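# Sort coloured parcels into matching trays with eight arms

## Task

Place every parcel inside the tray whose colour matches it, resting flat on that tray's bottom.

## Robot and tools

Robots: eight identical i2rt Big YAM arms, arm1 to arm8, each with six revolute joints, a two-finger gripper and a camera on the wrist. Feet (base_link, scene frame, metres): arm1 (-2.151, -0.606, 0.766), arm2 (-0.854, -0.623, 0.797), arm3 (0.435, -0.612, 0.752), arm4 (1.688, -0.612, 0.754), arm5 (2.165, 0.644, 0.790), arm6 (0.850, 0.628, 0.817), arm7 (-0.424, 0.615, 0.799), arm8 (-1.661, 0.655, 0.757). Each foot faces along its own +x, and the yaw comes from its listed quaternion. Table tops under the arms are at z = 0.720. Reach is roughly 1.0 m from the joint1 axis.

Frame: one shared scene frame, origin on the floor, +z up, metres. The hand point sits between the finger pads, about 1 cm short of the tips. Fingers extend along the hand's +z axis; they open and close along its y axis. Quaternions are written w, x, y, z. Reported hand positions get less accurate far from the foot. hand_target is where the hand would be at the joint targets currently held.

Cameras: armN_cam_wrist rides on arm N's wrist (with joints 1 and 6 at 0 and the hand level and forward, it sits above the hand looking at the fingertips). cam_arm1 to cam_arm8 are fixed in the room. All images are 672x504, pinhole plus radial distortion, with calibration given beforehand; fixed cameras may be off by a couple of degrees and under a centimetre.

Tool move: optional keys arm1 to arm8 and cameras. An arm key not given receives no new command. Each arm's value is an object with:
- joints: absolute targets by name, joint1_rad to joint6_rad in radians and gripper_m in metres (fingertip gap). Ranges: joint1 -2.879 to 2.879 (turn about foot, positive counter-clockwise from above, 0 = foot's facing); joint2 0 to 3.141 (shoulder; 0 = upper arm back and roughly level, positive raises then brings it forward); joint3 0 to 3.019 (elbow; 0 = folded, positive opens); joint4 -1.692 to 1.57 (hand pitch, positive tips fingers up); joint5 -1.57 to 1.57 (hand sideways, positive to the arm's right); joint6 -2.094 to 2.094 (roll, positive clockwise seen from behind); gripper_m 0 to 0.093. Done tolerances: ±0.045, ±0.14, ±0.09, ±0.055, ±0.03, ±0.035 rad, ±0.003 m.
- target: seven numbers [x, y, z, qw, qx, qy, qz], an absolute hand pose in the scene frame. The hand follows a straight line from its hand_target toward it. When target is given, joints may hold only gripper_m, otherwise the call is refused.
- speed: peak path speed in m/s, 0.002 to 0.5, default 0.25; only valid with target. Rotation is capped at twice that value in rad/s.
All motions in a call start together. Hand paths in one call finish together, paced by the slowest; each lasts 0.5 to 10 s and is cut off at 10 s. No action exceeds 15 s. Every control step limits the commanded pose to within 100 mm and 20 degrees of the measured hand, then damped inverse kinematics chases it, preferring position. Expect end errors of a centimetre or more, overshoot of speed near full stretch, and wide swings on joint moves. Paths ignore obstacles and other arms.
cameras: list of names, or "all"; omitted or null means all, [] means none.

Tool wait: seconds (0 to 10) plus cameras; commands nothing new and returns state and images.

Tool zoom_image: camera (one name) and region [x0, y0, x1, y1] in pixels from the top-left, no larger than 504 by 504; only cameras included in the latest images can be zoomed.

Tool finished_scene: scene = current scene's number. Irreversible; the goal must hold with the robots idle. Later calls in that reply go to the next scene.

Results: each robot's state (joint_positions, Joint velocities in rad/s and m/s, marked "within noise" when still, joint torques, hand, hand_target, gripper), a "pictures" line naming image order, and after motions a "move" line such as "move: arm1 done; arm2 time_out". Robots not named appear under "as last shown" with statuses "not commanded". Status words: done; off_target (stopped short, may still push); time_out (joints keep nearby targets and keep pushing; on_its_own lists them, "held at" is the target); not_followed (a safety check withheld joint targets, reported as "joint command not followed" or "pose unreachable"; the arm may keep trying); limit_stop_at_motor_heat. Torques are ordered like the joints, include gravity and offsets, and joints 3 and 4 flip sign beyond ±28 N m.

Gripper: at full-force grip the reading is up to 0.005 m below the part width (some read up to 0.002 m wider). Empty and shut reads 0.000 to 0.003. Grip becomes firm about 0.005 m below first-contact reading; smaller targets crush soft things. Release by commanding well above the reading.

Call handling: an unknown key makes a call invalid (later calls still run); an out-of-range value is refused, and a refusal or a stop during a call cancels the remaining move, wait and finished_scene calls in that reply. The simulation keeps running while you compose, holding the last commands.

Avoid: pushing anything off the work area; arms pressing or hitting each other, including closing a gripper on another arm's fingers (the self-collision check is not reliable and ignores fingers, housings and wrist cameras); drops, releasing moving parcels, slams and hard pushes; arms grinding against objects, which heats motors (MOTOR HOT at 85 °C, fault and collapse at 100 °C for 30 to 60 s). To relieve a pushing joint, command its reported position. Loose objects may occasionally get nudged by outside disturbances.

Each tool is called after "Call:" by a JSON object that holds its "method" and its "body", one argument or row to a line.

## Session

Call:
{"method": "move", "body": {
  "cameras": ["cam_arm1","cam_arm2","cam_arm3","cam_arm4","cam_arm5","cam_arm6","cam_arm7","cam_arm8"]
}}

Scene clock: 0.00 s.
Joint torques (N m): no reading
Heat: arm1: hottest joint1_rad 32 °C; arm2: hottest joint2_rad 29 °C; arm3: hottest joint1_rad 31 °C; arm4: hottest gripper 32 °C; arm5: hottest joint6_rad 30 °C; arm6: hottest joint2_rad 30 °C; arm7: hottest joint5_rad 29 °C; arm8: hottest joint1_rad 31 °C.
Joint velocities: within noise
arm1.joint_positions: joint1_rad=-0.028 joint2_rad=+0.521 joint3_rad=+1.431 joint4_rad=-1.508 joint5_rad=+0.032 joint6_rad=-0.133 gripper_m=+0.09396
arm1.joint_status: not commanded
arm1.hand: x=-2.0073 y=-0.6778 z=+1.3083 quat_wxyz=(-0.446, -0.145, -0.870, +0.152) (m; scene frame)
arm1.hand_target: x=-2.0101 y=-0.6764 z=+1.3161 quat_wxyz=(-0.454, -0.145, -0.865, +0.155) (m; scene frame)
arm1.hand_status: not commanded
arm2.joint_positions: joint1_rad=+0.020 joint2_rad=+0.528 joint3_rad=+1.425 joint4_rad=-1.340 joint5_rad=+0.175 joint6_rad=+0.036 gripper_m=+0.09396
arm2.joint_status: not commanded
arm2.hand: x=-0.9859 y=-0.4872 z=+1.3715 quat_wxyz=(-0.230, +0.778, -0.324, -0.487) (m; scene frame)
arm2.hand_target: x=-0.9833 y=-0.4891 z=+1.3817 quat_wxyz=(-0.232, +0.772, -0.322, -0.497) (m; scene frame)
arm2.hand_status: not commanded
arm3.joint_positions: joint1_rad=+0.084 joint2_rad=+0.623 joint3_rad=+1.443 joint4_rad=-1.225 joint5_rad=+0.214 joint6_rad=-0.288 gripper_m=+0.09396
arm3.joint_status: not commanded
arm3.hand: x=+0.2458 y=-0.4641 z=+1.3420 quat_wxyz=(-0.302, +0.818, -0.155, -0.465) (m; scene frame)
arm3.hand_target: x=+0.2487 y=-0.4659 z=+1.3553 quat_wxyz=(-0.306, +0.809, -0.155, -0.477) (m; scene frame)
arm3.hand_status: not commanded
arm4.joint_positions: joint1_rad=+0.299 joint2_rad=+0.615 joint3_rad=+1.406 joint4_rad=-1.263 joint5_rad=-0.166 joint6_rad=-0.115 gripper_m=+0.09396
arm4.joint_status: not commanded
arm4.hand: x=+1.7423 y=-0.3720 z=+1.3161 quat_wxyz=(-0.394, +0.570, -0.636, -0.340) (m; scene frame)
arm4.hand_target: x=+1.7413 y=-0.3753 z=+1.3284 quat_wxyz=(-0.404, +0.566, -0.630, -0.346) (m; scene frame)
arm4.hand_status: not commanded
arm5.joint_positions: joint1_rad=-0.422 joint2_rad=+0.625 joint3_rad=+1.427 joint4_rad=-1.371 joint5_rad=+0.120 joint6_rad=-0.097 gripper_m=+0.09396
arm5.joint_status: not commanded
arm5.hand: x=+2.0004 y=+0.7998 z=+1.3402 quat_wxyz=(-0.234, +0.830, -0.279, -0.422) (m; scene frame)
arm5.hand_target: x=+2.0022 y=+0.7982 z=+1.3527 quat_wxyz=(-0.238, +0.823, -0.277, -0.434) (m; scene frame)
arm5.hand_status: not commanded
arm6.joint_positions: joint1_rad=+0.075 joint2_rad=+0.549 joint3_rad=+1.411 joint4_rad=-1.315 joint5_rad=-0.143 joint6_rad=+0.201 gripper_m=+0.09396
arm6.joint_status: not commanded
arm6.hand: x=+1.0364 y=+0.5443 z=+1.3862 quat_wxyz=(-0.531, -0.272, -0.802, +0.030) (m; scene frame)
arm6.hand_target: x=+1.0336 y=+0.5460 z=+1.3993 quat_wxyz=(-0.544, -0.268, -0.794, +0.033) (m; scene frame)
arm6.hand_status: not commanded
arm7.joint_positions: joint1_rad=-0.146 joint2_rad=+0.496 joint3_rad=+1.379 joint4_rad=-1.460 joint5_rad=-0.022 joint6_rad=+0.046 gripper_m=+0.09396
arm7.joint_status: not commanded
arm7.hand: x=-0.3012 y=+0.4957 z=+1.3304 quat_wxyz=(-0.447, -0.351, -0.807, +0.162) (m; scene frame)
arm7.hand_target: x=-0.3031 y=+0.4977 z=+1.3404 quat_wxyz=(-0.457, -0.348, -0.801, +0.166) (m; scene frame)
arm7.hand_status: not commanded
arm8.joint_positions: joint1_rad=-0.237 joint2_rad=+0.447 joint3_rad=+1.428 joint4_rad=-1.458 joint5_rad=-0.190 joint6_rad=-0.420 gripper_m=+0.09396
arm8.joint_status: not commanded
arm8.hand: x=-1.7428 y=+0.5401 z=+1.3190 quat_wxyz=(-0.160, -0.687, -0.503, +0.499) (m; scene frame)
arm8.hand_target: x=-1.7406 y=+0.5420 z=+1.3271 quat_wxyz=(-0.161, -0.682, -0.500, +0.508) (m; scene frame)
arm8.hand_status: not commanded
pictures: cam_arm1, cam_arm2, cam_arm3, cam_arm4, cam_arm5, cam_arm6, cam_arm7, cam_arm8

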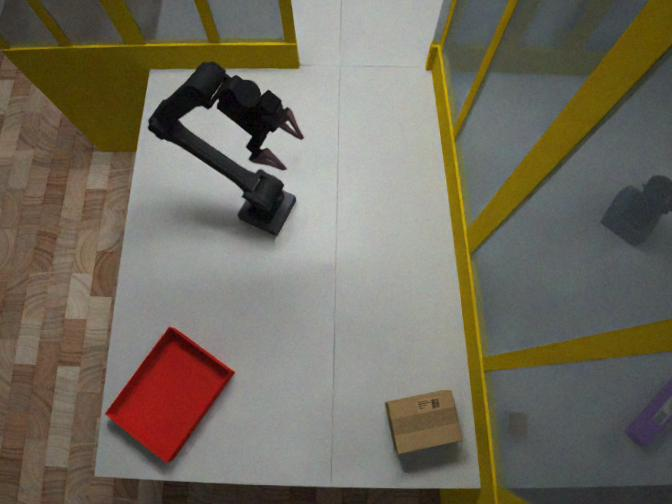

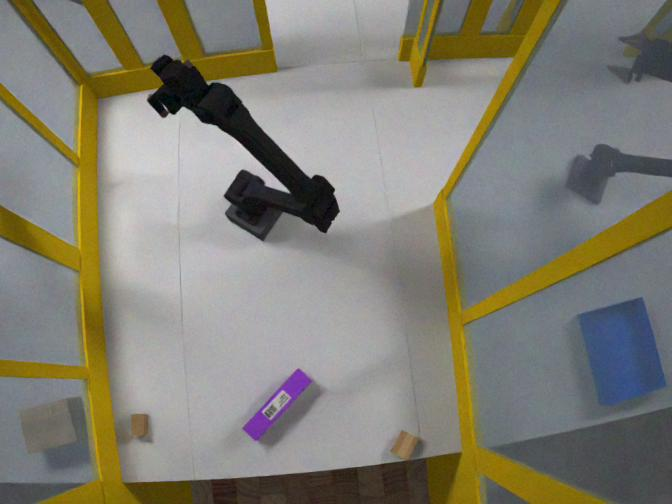

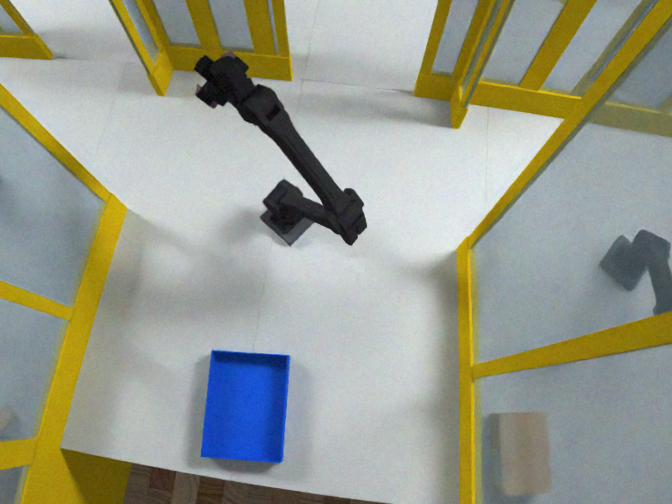

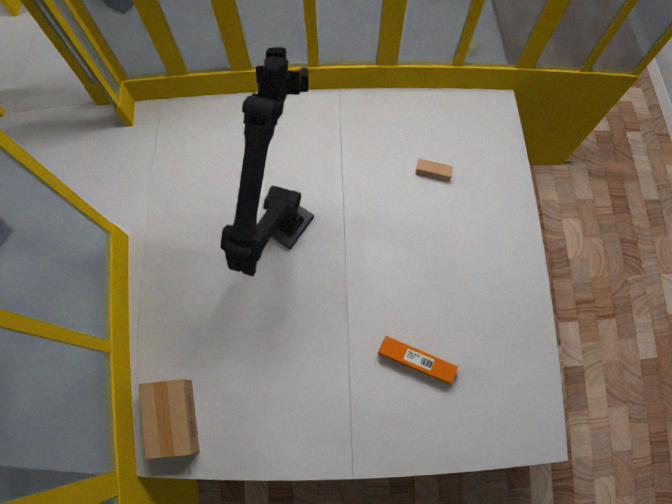

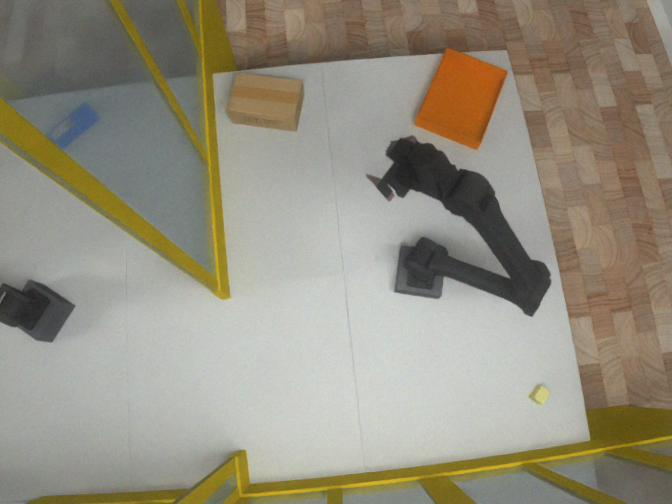

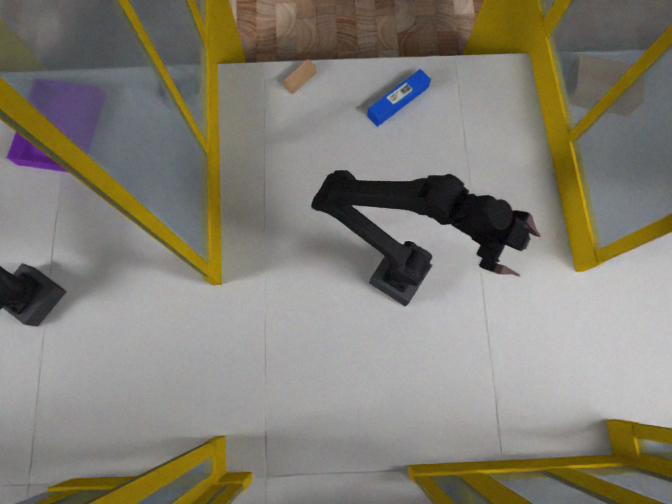

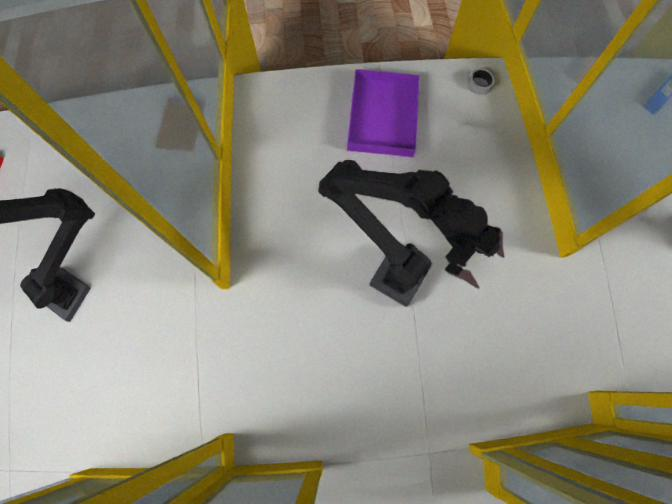

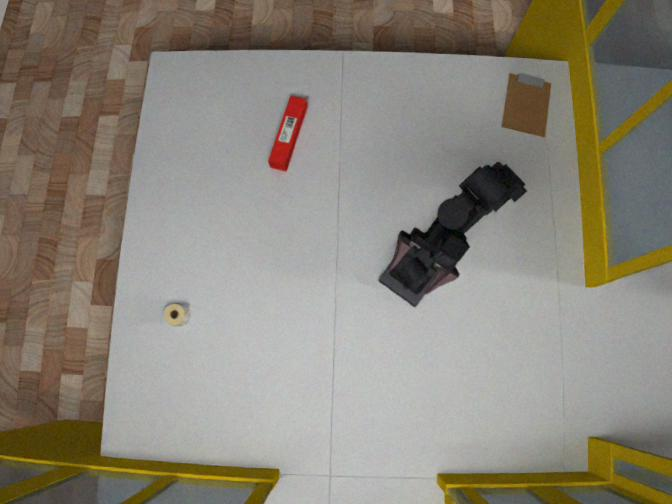

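Call:
{"method": "move", "body": {
  "arm8": {"joints":{"joint1_rad":-1.833,"joint5_rad":0,"joint6_rad":0}},
  "arm2": {"joints":{"joint1_rad":2.25,"joint5_rad":0,"joint6_rad":0}},
  "arm6": {"joints":{"joint1_rad":2.117,"joint5_rad":0,"joint6_rad":0}},
  "arm4": {"joints":{"joint1_rad":-1.826,"joint5_rad":0,"joint6_rad":0}},
  "arm1": {"joints":{"joint1_rad":1.456,"joint5_rad":0,"joint6_rad":0}},
  "arm7": {"joints":{"joint1_rad":-1.05,"joint5_rad":0,"joint6_rad":0}},
  "arm3": {"joints":{"joint1_rad":-1.2,"joint5_rad":0,"joint6_rad":0}},
  "arm5": {"joints":{"joint1_rad":0.658,"joint5_rad":0,"joint6_rad":0}},
  "cameras": []
}}

Scene clock: 132.20 s.
Joint torques (N m): arm1=[2.37 4.54 8.01 1.69 -0.01 0.08] | arm2=[0.79 3.72 8.13 2.21 -0.11 -0.21] | arm3=[-1.67 0.97 9.91 1.73 -0.25 0.12] | arm4=[-1.44 2.37 10.81 1.96 -0.01 0.11] | arm5=[0.09 2.96 7.57 1.77 -0.18 0.05] | arm6=[0.15 3.66 9.13 1.72 0.1 -0.18] | arm7=[-1.03 2.37 9.8 1.48 0.04 0.02] | arm8=[1.03 6.12 8.55 1.44 0.01 0.02]
Heat: arm1: hottest joint1_rad 31 °C; arm2: hottest joint3_rad 34 °C; arm3: hottest joint1_rad 30 °C; arm4: hottest joint3_rad 41 °C; arm5: hottest joint3_rad 34 °C; arm6: hottest joint3_rad 31 °C; arm7: hottest joint3_rad 38 °C; arm8: hottest joint1_rad 30 °C.
move: arm1 done; arm2 done; arm3 done; arm4 done; arm5 done; arm6 done; arm7 done; arm8 done
Joint velocities: within noise
arm1.joint_positions: joint1_rad=+1.444 joint2_rad=+0.521 joint3_rad=+1.431 joint4_rad=-1.508 joint5_rad=+0.002 joint6_rad=-0.008 gripper_m=+0.09398
arm1.joint_status: all done
arm1.hand: x=-2.0661 y=-0.4604 z=+1.3058 quat_wxyz=(-0.408, +0.437, -0.771, -0.221) (m; scene frame)
arm1.hand_target: x=-2.0697 y=-0.4617 z=+1.3136 quat_wxyz=(-0.414, +0.436, -0.765, -0.231) (m; scene frame)
arm1.hand_status: not commanded
arm2.joint_positions: joint1_rad=+2.243 joint2_rad=+0.528 joint3_rad=+1.425 joint4_rad=-1.340 joint5_rad=+0.002 joint6_rad=+0.014 gripper_m=+0.09399
arm2.joint_status: all done
arm2.hand: x=-0.8526 y=-0.8132 z=+1.3700 quat_wxyz=(+0.382, +0.599, +0.597, -0.373) (m; scene frame)
arm2.hand_target: x=-0.8509 y=-0.8100 z=+1.3802 quat_wxyz=(+0.389, +0.587, +0.599, -0.381) (m; scene frame)
arm2.hand_status: not commanded
arm3.joint_positions: joint1_rad=-1.187 joint2_rad=+0.623 joint3_rad=+1.443 joint4_rad=-1.225 joint5_rad=+0.004 joint6_rad=-0.016 gripper_m=+0.09398
arm3.joint_status: all done
arm3.hand: x=+0.4871 y=-0.3810 z=+1.3423 quat_wxyz=(-0.438, +0.524, -0.647, -0.339) (m; scene frame)
arm3.hand_target: x=+0.4887 y=-0.3850 z=+1.3557 quat_wxyz=(-0.446, +0.510, -0.648, -0.348) (m; scene frame)
arm3.hand_status: not commanded
arm4.joint_positions: joint1_rad=-1.810 joint2_rad=+0.615 joint3_rad=+1.406 joint4_rad=-1.263 joint5_rad=-0.002 joint6_rad=-0.008 gripper_m=+0.09399
arm4.joint_status: all done
arm4.hand: x=+1.8507 y=-0.7871 z=+1.3178 quat_wxyz=(-0.471, -0.348, -0.779, +0.224) (m; scene frame)
arm4.hand_target: x=+1.8455 y=-0.7870 z=+1.3301 quat_wxyz=(-0.481, -0.354, -0.768, +0.232) (m; scene frame)
arm4.hand_status: not commanded
arm5.joint_positions: joint1_rad=+0.651 joint2_rad=+0.625 joint3_rad=+1.427 joint4_rad=-1.371 joint5_rad=+0.001 joint6_rad=-0.010 gripper_m=+0.09397
arm5.joint_status: all done
arm5.hand: x=+1.9522 y=+0.5549 z=+1.3379 quat_wxyz=(+0.088, +0.861, +0.175, -0.469) (m; scene frame)
arm5.hand_target: x=+1.9550 y=+0.5541 z=+1.3504 quat_wxyz=(+0.095, +0.854, +0.173, -0.481) (m; scene frame)
arm5.hand_status: not commanded
arm6.joint_positions: joint1_rad=+2.107 joint2_rad=+0.549 joint3_rad=+1.411 joint4_rad=-1.315 joint5_rad=-0.002 joint6_rad=+0.008 gripper_m=+0.09399
arm6.joint_status: all done
arm6.hand: x=+0.8673 y=+0.8317 z=+1.3855 quat_wxyz=(-0.388, +0.572, -0.625, -0.362) (m; scene frame)
arm6.hand_target: x=+0.8653 y=+0.8286 z=+1.3986 quat_wxyz=(-0.398, +0.572, -0.614, -0.370) (m; scene frame)
arm6.hand_status: not commanded
arm7.joint_positions: joint1_rad=-1.041 joint2_rad=+0.496 joint3_rad=+1.379 joint4_rad=-1.460 joint5_rad=-0.002 joint6_rad=+0.009 gripper_m=+0.09397
arm7.joint_status: all done
arm7.hand: x=-0.4422 y=+0.4448 z=+1.3303 quat_wxyz=(-0.319, -0.657, -0.585, +0.353) (m; scene frame)
arm7.hand_target: x=-0.4438 y=+0.4477 z=+1.3403 quat_wxyz=(-0.323, -0.653, -0.580, +0.364) (m; scene frame)
arm7.hand_status: not commanded
arm8.joint_positions: joint1_rad=-1.826 joint2_rad=+0.447 joint3_rad=+1.428 joint4_rad=-1.458 joint5_rad=-0.003 joint6_rad=-0.008 gripper_m=+0.09398
arm8.joint_status: all done
arm8.hand: x=-1.7527 y=+0.7626 z=+1.3173 quat_wxyz=(+0.218, -0.778, +0.353, +0.472) (m; scene frame)
arm8.hand_target: x=-1.7498 y=+0.7613 z=+1.3255 quat_wxyz=(+0.222, -0.770, +0.357, +0.480) (m; scene frame)
arm8.hand_status: not commanded
pictures: none
No camera images: "cameras" was empty.

Call:
{"method": "move", "body": {
  "arm8": {"target":[-2.078,1.147,0.95,0,-0.649,0.760,0],"speed":0.4},
  "arm2": {"target":[-0.842,-1.28,0.95,0,0.937,0.350,0],"speed":0.4},
  "arm6": {"target":[0.904,1.373,0.95,0,-0.309,0.951,0],"speed":0.4},
  "arm4": {"target":[2.135,-1.147,0.95,0,0.208,0.978,0],"speed":0.4},
  "cameras": ["arm8_cam_wrist","arm2_cam_wrist","arm6_cam_wrist","arm4_cam_wrist"]
}}

Scene clock: 145.53 s.
Joint torques (N m): arm1=[2.2 4.72 7.97 1.69 0.02 0.08] | arm2=[-0.15 -23.88 12.1 0.06 -0.07 0.09] | arm3=[-1.61 1.03 9.92 1.69 -0.25 0.12] | arm4=[0.79 -18.67 15.01 -0.21 -0.02 -0.03] | arm5=[-0.26 3.43 7.5 1.76 -0.18 0.04] | arm6=[-1.32 -19.43 12.85 -0.18 0.04 0] | arm7=[-1.08 2.14 9.81 1.52 0.02 0.03] | arm8=[1.2 -19.55 14.23 -0.59 -0.14 0.03]
Heat: arm1: hottest joint1_rad 31 °C; arm2: hottest joint3_rad 34 °C; arm3: hottest joint1_rad 30 °C; arm4: hottest joint3_rad 42 °C; arm5: hottest joint3_rad 34 °C; arm6: hottest joint3_rad 32 °C; arm7: hottest joint3_rad 39 °C; arm8: hottest joint3_rad 31 °C.
move: arm2 off_target; arm4 off_target; arm6 off_target; arm8 off_target
Joint velocities: within noise
arm1, arm3, arm5, arm7: as last shown
arm2.joint_positions: joint1_rad=+2.255 joint2_rad=+2.104 joint3_rad=+2.001 joint4_rad=-1.502 joint5_rad=+0.003 joint6_rad=+0.860 gripper_m=+0.09399
arm2.joint_status: not commanded
arm2.hand: x=-0.8401 y=-1.2672 z=+0.9340 quat_wxyz=(-0.017, +0.933, +0.359, +0.004) (m; scene frame)
arm2.hand_target: x=-0.8420 y=-1.2791 z=+0.9500 quat_wxyz=(+0.000, +0.937, +0.350, +0.000) (m; scene frame)
arm2.hand_status: off_target (0.021 m and 2.3 deg from the pose sent, 0.628 m and 79.3 deg at the start)
arm4.joint_positions: joint1_rad=-1.848 joint2_rad=+2.227 joint3_rad=+2.343 joint4_rad=-1.684 joint5_rad=-0.018 joint6_rad=-0.454 gripper_m=+0.09399
arm4.joint_status: not commanded
arm4.hand: x=+2.1208 y=-1.1443 z=+0.9413 quat_wxyz=(-0.002, -0.219, -0.976, +0.000) (m; scene frame)
arm4.hand_target: x=+2.1344 y=-1.1460 z=+0.9497 quat_wxyz=(-0.012, -0.208, -0.978, +0.009) (m; scene frame)
arm4.hand_status: off_target (0.017 m and 1.4 deg from the pose sent, 0.588 m and 67.0 deg at the start; a joint's target at an end of its range on 36 of 101 steps)
arm6.joint_positions: joint1_rad=+2.126 joint2_rad=+2.460 joint3_rad=+2.587 joint4_rad=-1.698 joint5_rad=+0.002 joint6_rad=+0.862 gripper_m=+0.09398
arm6.joint_status: not commanded
arm6.hand: x=+0.8970 y=+1.3642 z=+0.9357 quat_wxyz=(-0.001, +0.318, -0.948, +0.001) (m; scene frame)
arm6.hand_target: x=+0.9041 y=+1.3717 z=+0.9497 quat_wxyz=(-0.007, +0.309, -0.951, -0.016) (m; scene frame)
arm6.hand_status: off_target (0.018 m and 1.1 deg from the pose sent, 0.696 m and 79.0 deg at the start; a joint's target at an end of its range on 31 of 101 steps)
arm8.joint_positions: joint1_rad=-1.825 joint2_rad=+2.048 joint3_rad=+2.034 joint4_rad=-1.579 joint5_rad=+0.004 joint6_rad=+0.853 gripper_m=+0.09398
arm8.joint_status: not commanded
arm8.hand: x=-2.0730 y=+1.1356 z=+0.9414 quat_wxyz=(+0.002, -0.655, +0.755, -0.012) (m; scene frame)
arm8.hand_target: x=-2.0776 y=+1.1464 z=+0.9499 quat_wxyz=(+0.000, -0.650, +0.760, +0.000) (m; scene frame)
arm8.hand_status: off_target (0.015 m and 1.6 deg from the pose sent, 0.623 m and 78.6 deg at the start)
pictures: arm2_cam_wrist, arm4_cam_wrist, arm6_cam_wrist, arm8_cam_wrist
camera_calibration:
arm2_cam_wrist: T_world_to_cam=[[-0.665839, 0.744961, 0.0411183, 0.345079], [0.61305, 0.514863, 0.599238, 0.612178], [0.425239, 0.424204, -0.799514, 1.76212], [0, 0, 0, 1]] pos_world=[-0.894851, -1.31976, 1.02781]
arm4_cam_wrist: T_world_to_cam=[[-0.41549, -0.909534, 0.0107241, -0.17226], [-0.739515, 0.34464, 0.578222, 1.42315], [-0.529609, 0.232315, -0.815809, 2.28186], [0, 0, 0, 1]] pos_world=[2.18936, -1.17726, 1.04051]
arm6_cam_wrist: T_world_to_cam=[[0.608259, -0.793693, 0.00848061, 0.527813], [-0.652534, -0.49394, 0.57465, 0.727285], [-0.451906, -0.35507, -0.818356, 1.77977], [0, 0, 0, 1]] pos_world=[0.957821, 1.4101, 1.03407]
arm8_cam_wrist: T_world_to_cam=[[0.989049, -0.147307, 0.00914577, 2.20998], [-0.123137, -0.789429, 0.601364, 0.0794119], [-0.081365, -0.595905, -0.798923, 1.38065], [0, 0, 0, 1]] pos_world=[-2.06366, 1.21097, 1.03507]

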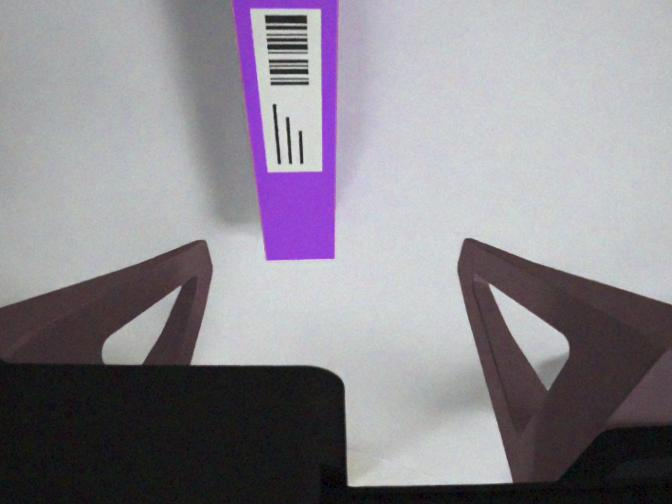

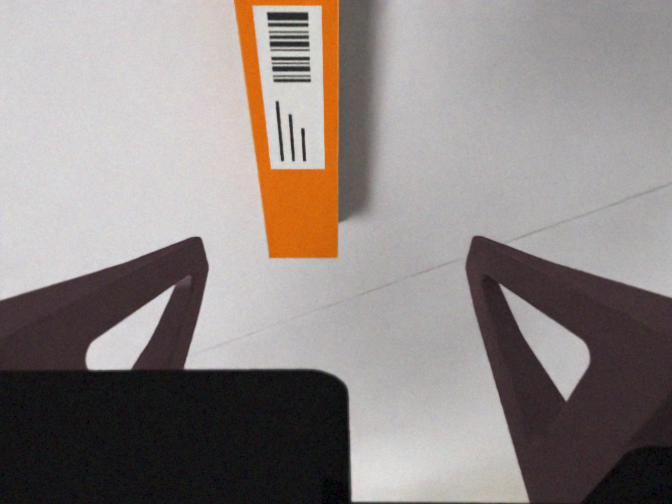

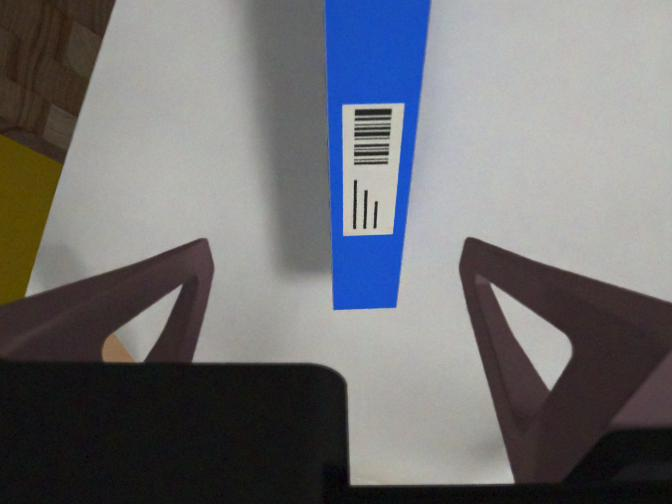

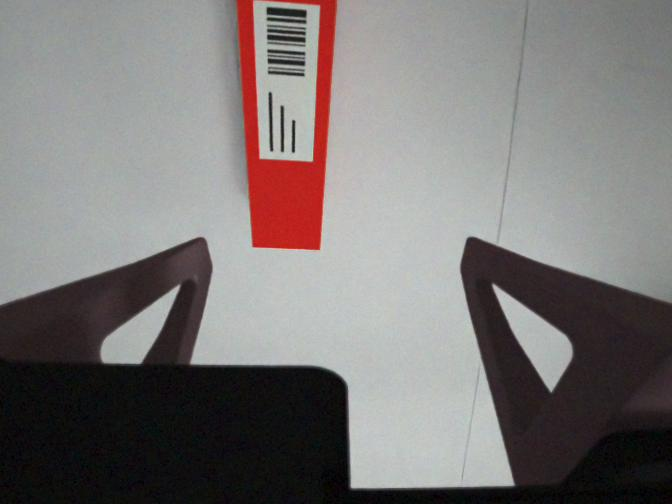

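Call:
{"method": "move", "body": {
  "arm8": {"target":[-2.107,1.167,0.869,0,-0.629,0.777,0]},
  "arm2": {"target":[-0.836,-1.304,0.875,0,0.937,0.350,0]},
  "arm6": {"target":[0.892,1.325,0.873,0,-0.3256,0.9455,0]},
  "arm4": {"target":[2.160,-1.134,0.869,0,0.2105,0.9776,0]},
  "cameras": ["arm8_cam_wrist","arm2_cam_wrist","arm6_cam_wrist","arm4_cam_wrist"]
}}

Scene clock: 190.90 s.
Joint torques (N m): arm1=[2.26 4.78 7.94 1.72 0 0.08] | arm2=[0.56 -25.99 10.85 0.81 -0.07 0.09] | arm3=[-1.67 0.85 9.92 1.7 -0.25 0.12] | arm4=[0.09 -19.37 10.76 0.69 -0.06 0.12] | arm5=[0.03 2.61 7.38 1.91 -0.16 0.06] | arm6=[-0.26 -20.6 8.59 0.42 0.04 -0.17] | arm7=[-0.91 2.14 9.77 1.44 0.03 0.03] | arm8=[2.2 -22.24 13.91 -0.02 -0.12 0.05]
Heat: arm1: hottest joint3_rad 32 °C; arm2: hottest joint2_rad 36 °C; arm3: hottest joint1_rad 30 °C; arm4: hottest joint3_rad 48 °C; arm5: hottest joint3_rad 34 °C; arm6: hottest joint3_rad 37 °C; arm7: hottest joint3_rad 39 °C; arm8: hottest joint3_rad 39 °C.
move: arm2 off_target; arm4 off_target; arm6 off_target; arm8 off_target
Joint velocities: within noise
arm1, arm3, arm5, arm7: as last shown
arm2.joint_positions: joint1_rad=+2.255 joint2_rad=+2.221 joint3_rad=+2.001 joint4_rad=-1.404 joint5_rad=+0.003 joint6_rad=+0.868 gripper_m=+0.09399
arm2.joint_status: not commanded
arm2.hand: x=-0.8396 y=-1.2875 z=+0.8585 quat_wxyz=(-0.026, +0.934, +0.355, +0.008) (m; scene frame)
arm2.hand_target: x=-0.8359 y=-1.3031 z=+0.8754 quat_wxyz=(+0.000, +0.937, +0.350, +0.000) (m; scene frame)
arm2.hand_status: off_target (0.024 m and 3.2 deg from the pose sent, 0.070 m and 2.3 deg at the start)
arm4.joint_positions: joint1_rad=-1.800 joint2_rad=+2.271 joint3_rad=+2.258 joint4_rad=-1.557 joint5_rad=-0.017 joint6_rad=-0.426 gripper_m=+0.09399
arm4.joint_status: not commanded
arm4.hand: x=+2.1539 y=-1.1337 z=+0.8789 quat_wxyz=(-0.001, -0.210, -0.978, +0.000) (m; scene frame)
arm4.hand_target: x=+2.1599 y=-1.1338 z=+0.8691 quat_wxyz=(+0.000, -0.210, -0.978, +0.000) (m; scene frame)
arm4.hand_status: off_target (0.012 m and 0.1 deg from the pose sent, 0.083 m and 1.1 deg at the start)
arm6.joint_positions: joint1_rad=+2.126 joint2_rad=+2.316 joint3_rad=+2.099 joint4_rad=-1.399 joint5_rad=+0.002 joint6_rad=+0.857 gripper_m=+0.09398
arm6.joint_status: not commanded
arm6.hand: x=+0.8940 y=+1.3174 z=+0.8519 quat_wxyz=(+0.008, +0.320, -0.947, +0.021) (m; scene frame)
arm6.hand_target: x=+0.8921 y=+1.3246 z=+0.8729 quat_wxyz=(+0.000, +0.326, -0.946, +0.000) (m; scene frame)
arm6.hand_status: off_target (0.023 m and 2.7 deg from the pose sent, 0.074 m and 0.9 deg at the start)
arm8.joint_positions: joint1_rad=-1.824 joint2_rad=+2.187 joint3_rad=+2.037 joint4_rad=-1.471 joint5_rad=+0.003 joint6_rad=+0.919 gripper_m=+0.09398
arm8.joint_status: not commanded
arm8.hand: x=-2.0921 y=+1.1569 z=+0.8544 quat_wxyz=(+0.002, -0.630, +0.776, -0.026) (m; scene frame)
arm8.hand_target: x=-2.1064 y=+1.1662 z=+0.8695 quat_wxyz=(+0.000, -0.629, +0.777, +0.000) (m; scene frame)
arm8.hand_status: off_target (0.023 m and 3.0 deg from the pose sent, 0.086 m and 4.1 deg at the start)
pictures: arm2_cam_wrist, arm4_cam_wrist, arm6_cam_wrist, arm8_cam_wrist
camera_calibration:
arm2_cam_wrist: T_world_to_cam=[[-0.659833, 0.749307, 0.0562047, 0.361377], [0.617377, 0.497978, 0.608986, 0.641141], [0.428329, 0.436529, -0.791187, 1.72148], [0, 0, 0, 1]] pos_world=[-0.894734, -1.34153, 0.951254]
arm4_cam_wrist: T_world_to_cam=[[-0.397005, -0.917753, 0.0107859, -0.197406], [-0.74515, 0.329156, 0.580007, 1.47307], [-0.535853, 0.222229, -0.81454, 2.24687], [0, 0, 0, 1]] pos_world=[2.22328, -1.16536, 0.97791]
arm6_cam_wrist: T_world_to_cam=[[0.611649, -0.790027, 0.0417488, 0.456907], [-0.648856, -0.470762, 0.597803, 0.696889], [-0.452627, -0.392735, -0.800555, 1.72838], [0, 0, 0, 1]] pos_world=[0.955023, 1.36783, 0.947981]
arm8_cam_wrist: T_world_to_cam=[[0.976946, -0.210977, 0.0326324, 2.2611], [-0.186169, -0.767116, 0.6139, -0.0222625], [-0.104486, -0.605823, -0.788709, 1.27667], [0, 0, 0, 1]] pos_world=[-2.07972, 1.2334, 0.946806]

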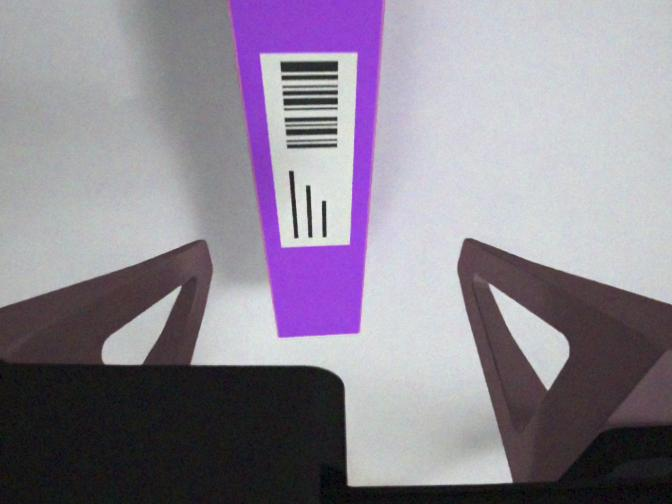

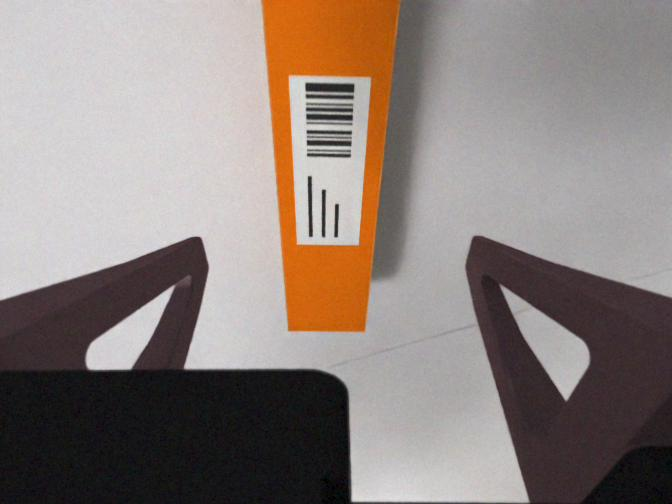

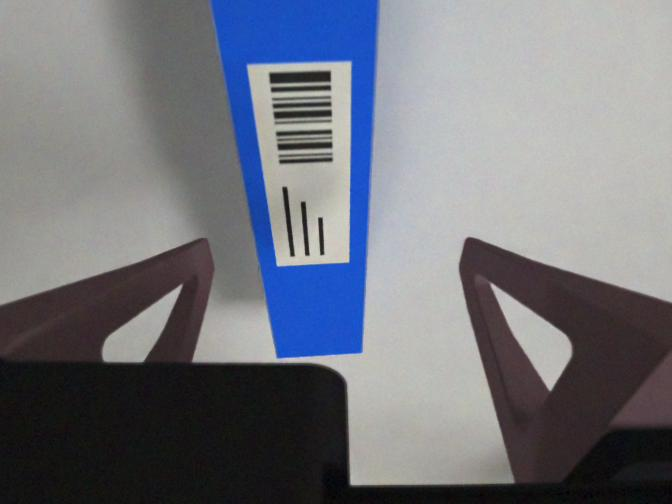

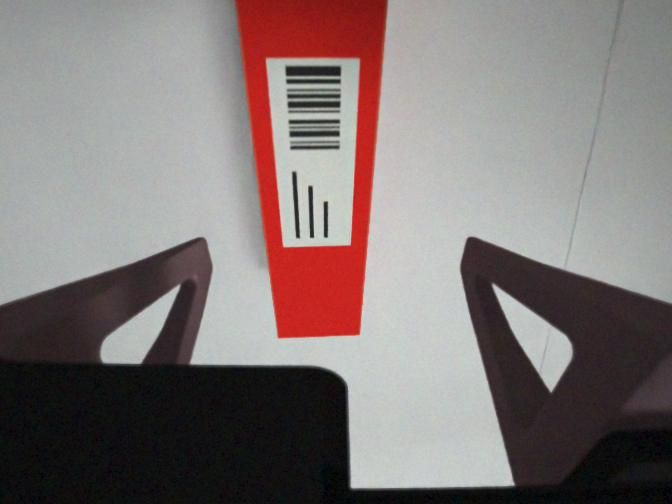

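Call:
{"method": "move", "body": {
  "arm8": {"target":[-2.115,1.164,0.765,0,-0.629,0.777,0],"speed":0.15},
  "arm2": {"target":[-0.829,-1.304,0.765,0,0.937,0.350,0],"speed":0.15},
  "arm6": {"target":[0.882,1.332,0.77,0,-0.3256,0.9455,0],"speed":0.15},
  "arm4": {"target":[2.147,-1.130,0.750,0,0.2105,0.9776,0],"speed":0.15},
  "cameras": ["arm8_cam_wrist","arm2_cam_wrist","arm6_cam_wrist","arm4_cam_wrist"]
}}

Scene clock: 226.20 s.
Joint torques (N m): arm1=[2.43 4.48 7.95 1.83 0.02 0.07] | arm2=[0.73 -26.11 7.9 0.91 -0.03 0.09] | arm3=[-1.61 0.97 9.92 1.73 -0.26 0.13] | arm4=[-0.5 -18.9 9.68 0.75 -0.06 0.05] | arm5=[-0.26 3.25 7.54 1.81 -0.14 0.07] | arm6=[0.15 -18.9 8.54 0.51 0.04 -0.03] | arm7=[-1.2 2.37 9.78 1.47 0.03 0.04] | arm8=[2.67 -21.89 9.46 0.2 -0.12 0.03]
Heat: arm1: hottest joint3_rad 32 °C; arm2: hottest joint2_rad 40 °C; arm3: hottest joint1_rad 30 °C; arm4: hottest joint3_rad 43 °C; arm5: hottest joint3_rad 35 °C; arm6: hottest joint2_rad 35 °C; arm7: hottest joint3_rad 40 °C; arm8: hottest joint2_rad 41 °C.
move: arm2 done; arm4 off_target; arm6 done; arm8 off_target
Joint velocities: within noise
arm1, arm3, arm5, arm7: as last shown
arm2.joint_positions: joint1_rad=+2.263 joint2_rad=+2.314 joint3_rad=+1.917 joint4_rad=-1.185 joint5_rad=+0.002 joint6_rad=+0.878 gripper_m=+0.09399
arm2.joint_status: not commanded
arm2.hand: x=-0.8336 y=-1.3000 z=+0.7662 quat_wxyz=(-0.006, +0.935, +0.354, +0.001) (m; scene frame)
arm2.hand_target: x=-0.8290 y=-1.3039 z=+0.7650 quat_wxyz=(+0.000, +0.937, +0.350, +0.000) (m; scene frame)
arm2.hand_status: done (0.006 m and 0.9 deg from the pose sent, 0.096 m and 3.2 deg at the start)
arm4.joint_positions: joint1_rad=-1.800 joint2_rad=+2.298 joint3_rad=+2.005 joint4_rad=-1.266 joint5_rad=-0.017 joint6_rad=-0.426 gripper_m=+0.09399
arm4.joint_status: not commanded
arm4.hand: x=+2.1478 y=-1.1295 z=+0.7651 quat_wxyz=(-0.005, -0.210, -0.978, +0.003) (m; scene frame)
arm4.hand_target: x=+2.1468 y=-1.1297 z=+0.7501 quat_wxyz=(+0.000, -0.211, -0.978, +0.000) (m; scene frame)
arm4.hand_status: off_target (0.015 m and 0.7 deg from the pose sent, 0.129 m and 0.1 deg at the start)
arm6.joint_positions: joint1_rad=+2.134 joint2_rad=+2.400 joint3_rad=+2.027 joint4_rad=-1.217 joint5_rad=+0.002 joint6_rad=+0.857 gripper_m=+0.09398
arm6.joint_status: not commanded
arm6.hand: x=+0.8888 y=+1.3251 z=+0.7681 quat_wxyz=(+0.003, +0.324, -0.946, +0.009) (m; scene frame)
arm6.hand_target: x=+0.8818 y=+1.3318 z=+0.7700 quat_wxyz=(+0.000, +0.326, -0.945, +0.000) (m; scene frame)
arm6.hand_status: done (0.010 m and 1.1 deg from the pose sent, 0.084 m and 2.7 deg at the start)
arm7.joint_positions: joint1_rad=-1.041 joint2_rad=+0.496 joint3_rad=+1.379 joint4_rad=-1.460 joint5_rad=-0.002 joint6_rad=+0.008 gripper_m=+0.09397
arm7.hand_target: x=-0.4438 y=+0.4477 z=+1.3403 quat_wxyz=(-0.322, -0.653, -0.580, +0.364) (m; scene frame)
arm8.joint_positions: joint1_rad=-1.813 joint2_rad=+2.259 joint3_rad=+1.951 joint4_rad=-1.260 joint5_rad=+0.003 joint6_rad=+0.931 gripper_m=+0.09398
arm8.joint_status: not commanded
arm8.hand: x=-2.1096 y=+1.1658 z=+0.7754 quat_wxyz=(+0.001, -0.630, +0.777, +0.001) (m; scene frame)
arm8.hand_target: x=-2.1148 y=+1.1638 z=+0.7652 quat_wxyz=(+0.000, -0.629, +0.777, +0.000) (m; scene frame)
arm8.hand_status: off_target (0.012 m and 0.2 deg from the pose sent, 0.092 m and 3.0 deg at the start)
pictures: arm2_cam_wrist, arm4_cam_wrist, arm6_cam_wrist, arm8_cam_wrist
camera_calibration:
arm2_cam_wrist: T_world_to_cam=[[-0.658454, 0.752241, 0.0239091, 0.409553], [0.61764, 0.521936, 0.588306, 0.747035], [0.430069, 0.40214, -0.808285, 1.62114], [0, 0, 0, 1]] pos_world=[-0.888928, -1.34991, 0.861066]
arm4_cam_wrist: T_world_to_cam=[[-0.397317, -0.917555, 0.0152113, -0.197157], [-0.748975, 0.333808, 0.572371, 1.55249], [-0.53026, 0.21602, -0.819853, 2.13504], [0, 0, 0, 1]] pos_world=[2.21657, -1.16035, 0.864816]
arm6_cam_wrist: T_world_to_cam=[[0.617911, -0.785933, 0.0222646, 0.473626], [-0.645671, -0.491068, 0.584775, 0.781332], [-0.44866, -0.375714, -0.81089, 1.64378], [0, 0, 0, 1]] pos_world=[0.949324, 1.37352, 0.865477]
arm8_cam_wrist: T_world_to_cam=[[0.977092, -0.212519, -0.0112386, 2.31875], [-0.165408, -0.791598, 0.588229, 0.122077], [-0.133906, -0.572895, -0.808616, 1.13302], [0, 0, 0, 1]] pos_world=[-2.09372, 1.23852, 0.87043]

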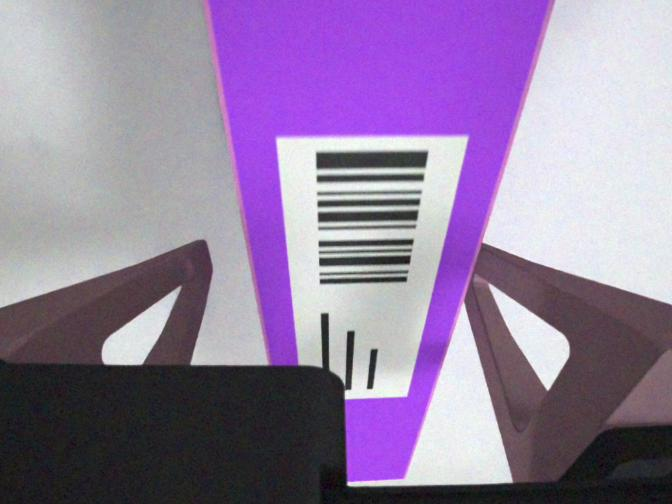

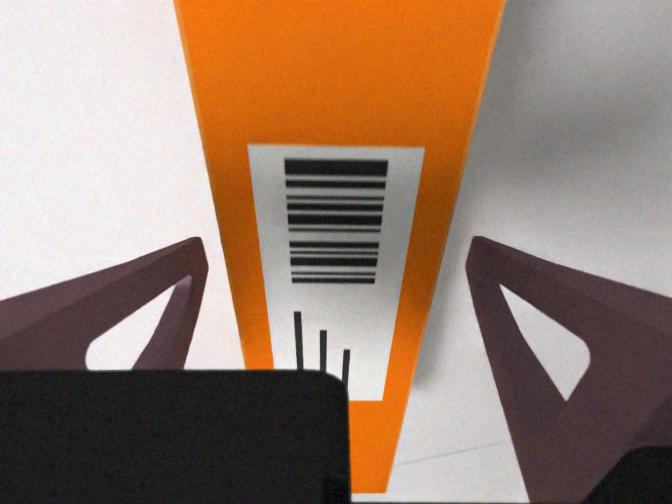

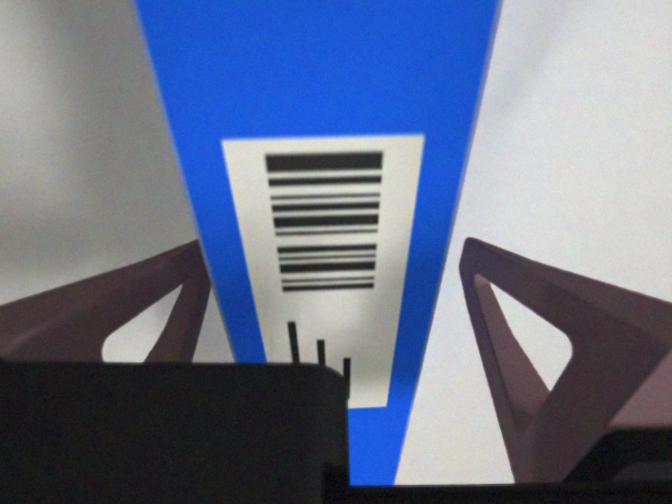

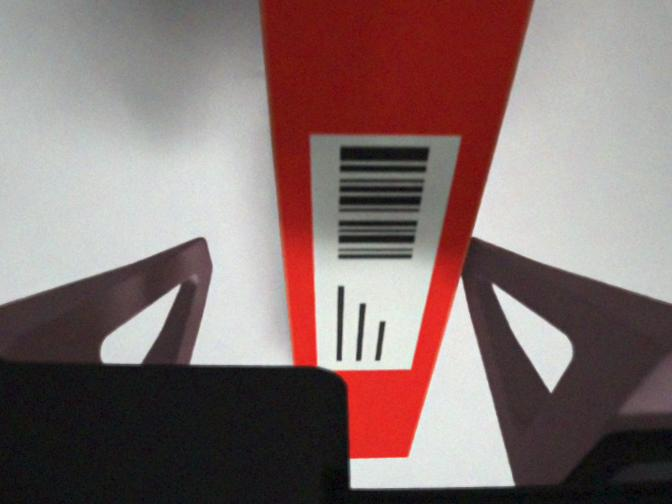

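Call:
{"method": "move", "body": {
  "arm8": {"target":[-2.103,1.1615,0.738,0,-0.629,0.777,0],"speed":0.1},
  "arm2": {"target":[-0.834,-1.298,0.743,0,0.937,0.350,0],"speed":0.1},
  "arm6": {"target":[0.880,1.335,0.745,0,-0.3256,0.9455,0],"speed":0.1},
  "arm4": {"target":[2.146,-1.129,0.730,0,0.2105,0.9776,0],"speed":0.1},
  "cameras": []
}}

Call:
{"method": "move", "body": {
  "arm8": {"joints":{"gripper_m":0.05}},
  "arm2": {"joints":{"gripper_m":0.05}},
  "arm6": {"joints":{"gripper_m":0.05}},
  "arm4": {"joints":{"gripper_m":0.05}},
  "cameras": ["arm8_cam_wrist","arm2_cam_wrist"]
}}

Scene clock: 244.13 s.
Joint torques (N m): arm1=[2.26 4.54 7.98 1.65 0 0.07] | arm2=[0.15 -24.76 7.1 0.96 -0.03 0.02] | arm3=[-1.61 1.08 9.95 1.69 -0.25 0.12] | arm4=[-0.44 -18.55 9.24 0.77 -0.06 0.06] | arm5=[-0.73 2.9 7.34 1.74 -0.19 0.09] | arm6=[0.26 -18.14 8.81 0.46 0.1 -0.03] | arm7=[-1.08 2.2 9.76 1.47 0.03 0.03] | arm8=[1.55 -21.48 8.43 0.36 -0.11 -0.04]
Heat: arm1: hottest joint3_rad 32 °C; arm2: hottest joint2_rad 41 °C; arm3: hottest joint1_rad 30 °C; arm4: hottest joint3_rad 41 °C; arm5: hottest joint3_rad 35 °C; arm6: hottest joint2_rad 35 °C; arm7: hottest joint3_rad 40 °C; arm8: hottest joint2_rad 40 °C.
move: arm2 off_target; arm4 off_target; arm6 off_target; arm8 off_target
Joint velocities: within noise
arm1, arm3, arm5, arm7: as last shown
arm2.joint_positions: joint1_rad=+2.263 joint2_rad=+2.314 joint3_rad=+1.880 joint4_rad=-1.131 joint5_rad=+0.002 joint6_rad=+0.879 gripper_m=+0.09399
arm2.joint_status: not commanded
arm2.hand: x=-0.8336 y=-1.2987 z=+0.7535 quat_wxyz=(+0.002, +0.935, +0.354, -0.002) (m; scene frame)
arm2.hand_target: x=-0.8340 y=-1.2978 z=+0.7431 quat_wxyz=(+0.000, +0.937, +0.350, +0.000) (m; scene frame)
arm2.hand_status: off_target (0.011 m and 0.6 deg from the pose sent, 0.023 m and 0.9 deg at the start)
arm4.joint_positions: joint1_rad=-1.800 joint2_rad=+2.309 joint3_rad=+1.984 joint4_rad=-1.224 joint5_rad=-0.017 joint6_rad=-0.426 gripper_m=+0.09399
arm4.joint_status: not commanded
arm4.hand: x=+2.1484 y=-1.1305 z=+0.7504 quat_wxyz=(-0.009, -0.210, -0.978, +0.006) (m; scene frame)
arm4.hand_target: x=+2.1458 y=-1.1286 z=+0.7304 quat_wxyz=(+0.000, -0.210, -0.978, +0.000) (m; scene frame)
arm4.hand_status: off_target (0.021 m and 1.2 deg from the pose sent, 0.035 m and 0.7 deg at the start)
arm6.joint_positions: joint1_rad=+2.136 joint2_rad=+2.429 joint3_rad=+2.027 joint4_rad=-1.181 joint5_rad=+0.000 joint6_rad=+0.860 gripper_m=+0.09399
arm6.joint_status: not commanded
arm6.hand: x=+0.8878 y=+1.3287 z=+0.7486 quat_wxyz=(+0.002, +0.323, -0.946, +0.006) (m; scene frame)
arm6.hand_target: x=+0.8801 y=+1.3348 z=+0.7451 quat_wxyz=(+0.000, +0.325, -0.946, +0.000) (m; scene frame)
arm6.hand_status: off_target (0.011 m and 0.7 deg from the pose sent, 0.027 m and 1.1 deg at the start)
arm8.joint_positions: joint1_rad=-1.813 joint2_rad=+2.259 joint3_rad=+1.886 joint4_rad=-1.185 joint5_rad=+0.003 joint6_rad=+0.931 gripper_m=+0.09398
arm8.joint_status: not commanded
arm8.hand: x=-2.1056 y=+1.1613 z=+0.7519 quat_wxyz=(+0.001, -0.630, +0.777, +0.006) (m; scene frame)
arm8.hand_target: x=-2.1029 y=+1.1613 z=+0.7382 quat_wxyz=(+0.000, -0.629, +0.777, +0.000) (m; scene frame)
arm8.hand_status: off_target (0.014 m and 0.7 deg from the pose sent, 0.038 m and 0.2 deg at the start)
pictures: none
No camera images: "cameras" was empty.

Scene clock: 244.73 s.
Joint torques (N m): arm1=[2.32 4.42 8.02 1.81 -0.01 0.08] | arm2=[0.09 -24.76 7.1 0.94 -0.02 0.02] | arm3=[-1.61 0.97 9.94 1.74 -0.26 0.12] | arm4=[-0.5 -18.55 9.24 0.76 -0.06 0.06] | arm5=[-0.73 2.84 7.35 1.78 -0.2 0.05] | arm6=[0.26 -18.02 8.81 0.44 0.09 -0.03] | arm7=[-1.14 2.43 9.84 1.46 0.04 0.03] | arm8=[1.67 -21.48 8.51 0.25 -0.1 -0.04]
Heat: arm1: hottest joint3_rad 32 °C; arm2: hottest joint2_rad 41 °C; arm3: hottest joint1_rad 30 °C; arm4: hottest joint3_rad 41 °C; arm5: hottest joint3_rad 35 °C; arm6: hottest joint2_rad 35 °C; arm7: hottest joint3_rad 40 °C; arm8: hottest joint2_rad 40 °C.
move: arm2 off_target; arm4 off_target; arm6 off_target; arm8 off_target
Joint velocities: within noise
arm1, arm3, arm5, arm7: as last shown
arm2.joint_positions: joint1_rad=+2.263 joint2_rad=+2.314 joint3_rad=+1.880 joint4_rad=-1.131 joint5_rad=+0.002 joint6_rad=+0.879 gripper_m=+0.05882
arm2.joint_status: gripper_m off_target (ended at +0.05885, target +0.05000)
arm2.hand: x=-0.8336 y=-1.2988 z=+0.7535 quat_wxyz=(+0.002, +0.935, +0.354, -0.002) (m; scene frame)
arm2.hand_target: x=-0.8340 y=-1.2978 z=+0.7431 quat_wxyz=(+0.000, +0.937, +0.350, +0.000) (m; scene frame)
arm2.hand_status: not commanded
arm4.joint_positions: joint1_rad=-1.800 joint2_rad=+2.309 joint3_rad=+1.984 joint4_rad=-1.224 joint5_rad=-0.017 joint6_rad=-0.426 gripper_m=+0.05962
arm4.joint_status: gripper_m off_target (ended at +0.05966, target +0.05000)
arm4.hand: x=+2.1484 y=-1.1305 z=+0.7504 quat_wxyz=(-0.009, -0.210, -0.978, +0.006) (m; scene frame)
arm4.hand_target: x=+2.1458 y=-1.1286 z=+0.7304 quat_wxyz=(+0.000, -0.210, -0.978, +0.000) (m; scene frame)
arm4.hand_status: not commanded
arm6.joint_positions: joint1_rad=+2.136 joint2_rad=+2.429 joint3_rad=+2.027 joint4_rad=-1.181 joint5_rad=+0.000 joint6_rad=+0.860 gripper_m=+0.05983
arm6.joint_status: gripper_m off_target (ended at +0.05986, target +0.05000)
arm6.hand: x=+0.8875 y=+1.3288 z=+0.7486 quat_wxyz=(+0.002, +0.323, -0.946, +0.005) (m; scene frame)
arm6.hand_target: x=+0.8801 y=+1.3348 z=+0.7451 quat_wxyz=(+0.000, +0.325, -0.946, +0.000) (m; scene frame)
arm6.hand_status: not commanded
arm8.joint_positions: joint1_rad=-1.813 joint2_rad=+2.259 joint3_rad=+1.886 joint4_rad=-1.185 joint5_rad=+0.003 joint6_rad=+0.931 gripper_m=+0.05998
arm8.joint_status: gripper_m off_target (ended at +0.06000, target +0.05000)
arm8.hand: x=-2.1057 y=+1.1613 z=+0.7519 quat_wxyz=(+0.001, -0.630, +0.777, +0.006) (m; scene frame)
arm8.hand_target: x=-2.1029 y=+1.1613 z=+0.7382 quat_wxyz=(+0.000, -0.629, +0.777, +0.000) (m; scene frame)
arm8.hand_status: not commanded
pictures: arm2_cam_wrist, arm8_cam_wrist
camera_calibration:
arm2_cam_wrist: T_world_to_cam=[[-0.658154, 0.75282, 0.00979886, 0.420571], [0.617275, 0.532111, 0.579508, 0.773363], [0.431051, 0.387454, -0.814908, 1.59714], [0, 0, 0, 1]] pos_world=[-0.889025, -1.34695, 0.84923]
arm8_cam_wrist: T_world_to_cam=[[0.976982, -0.212479, -0.0189562, 2.31917], [-0.161757, -0.795819, 0.58353, 0.149146], [-0.139074, -0.567032, -0.81187, 1.09671], [0, 0, 0, 1]] pos_world=[-2.08914, 1.23334, 0.847317]

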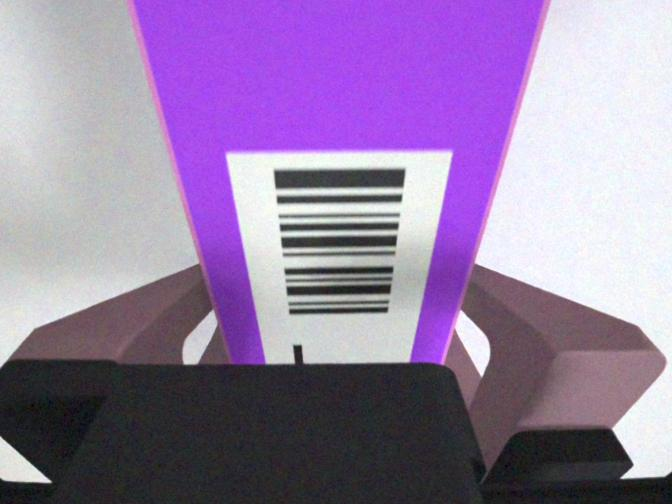

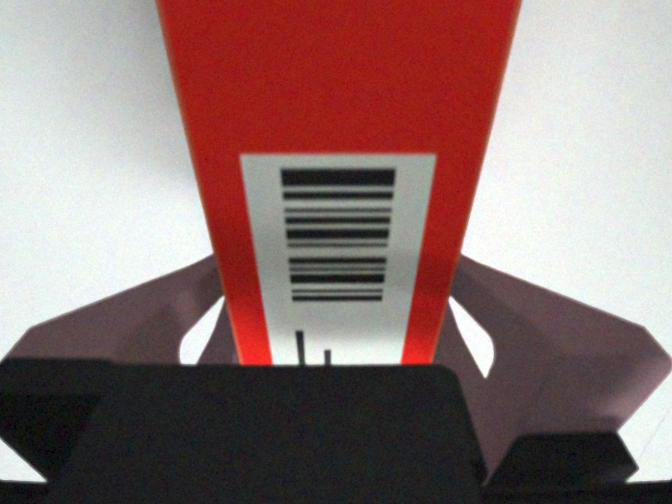

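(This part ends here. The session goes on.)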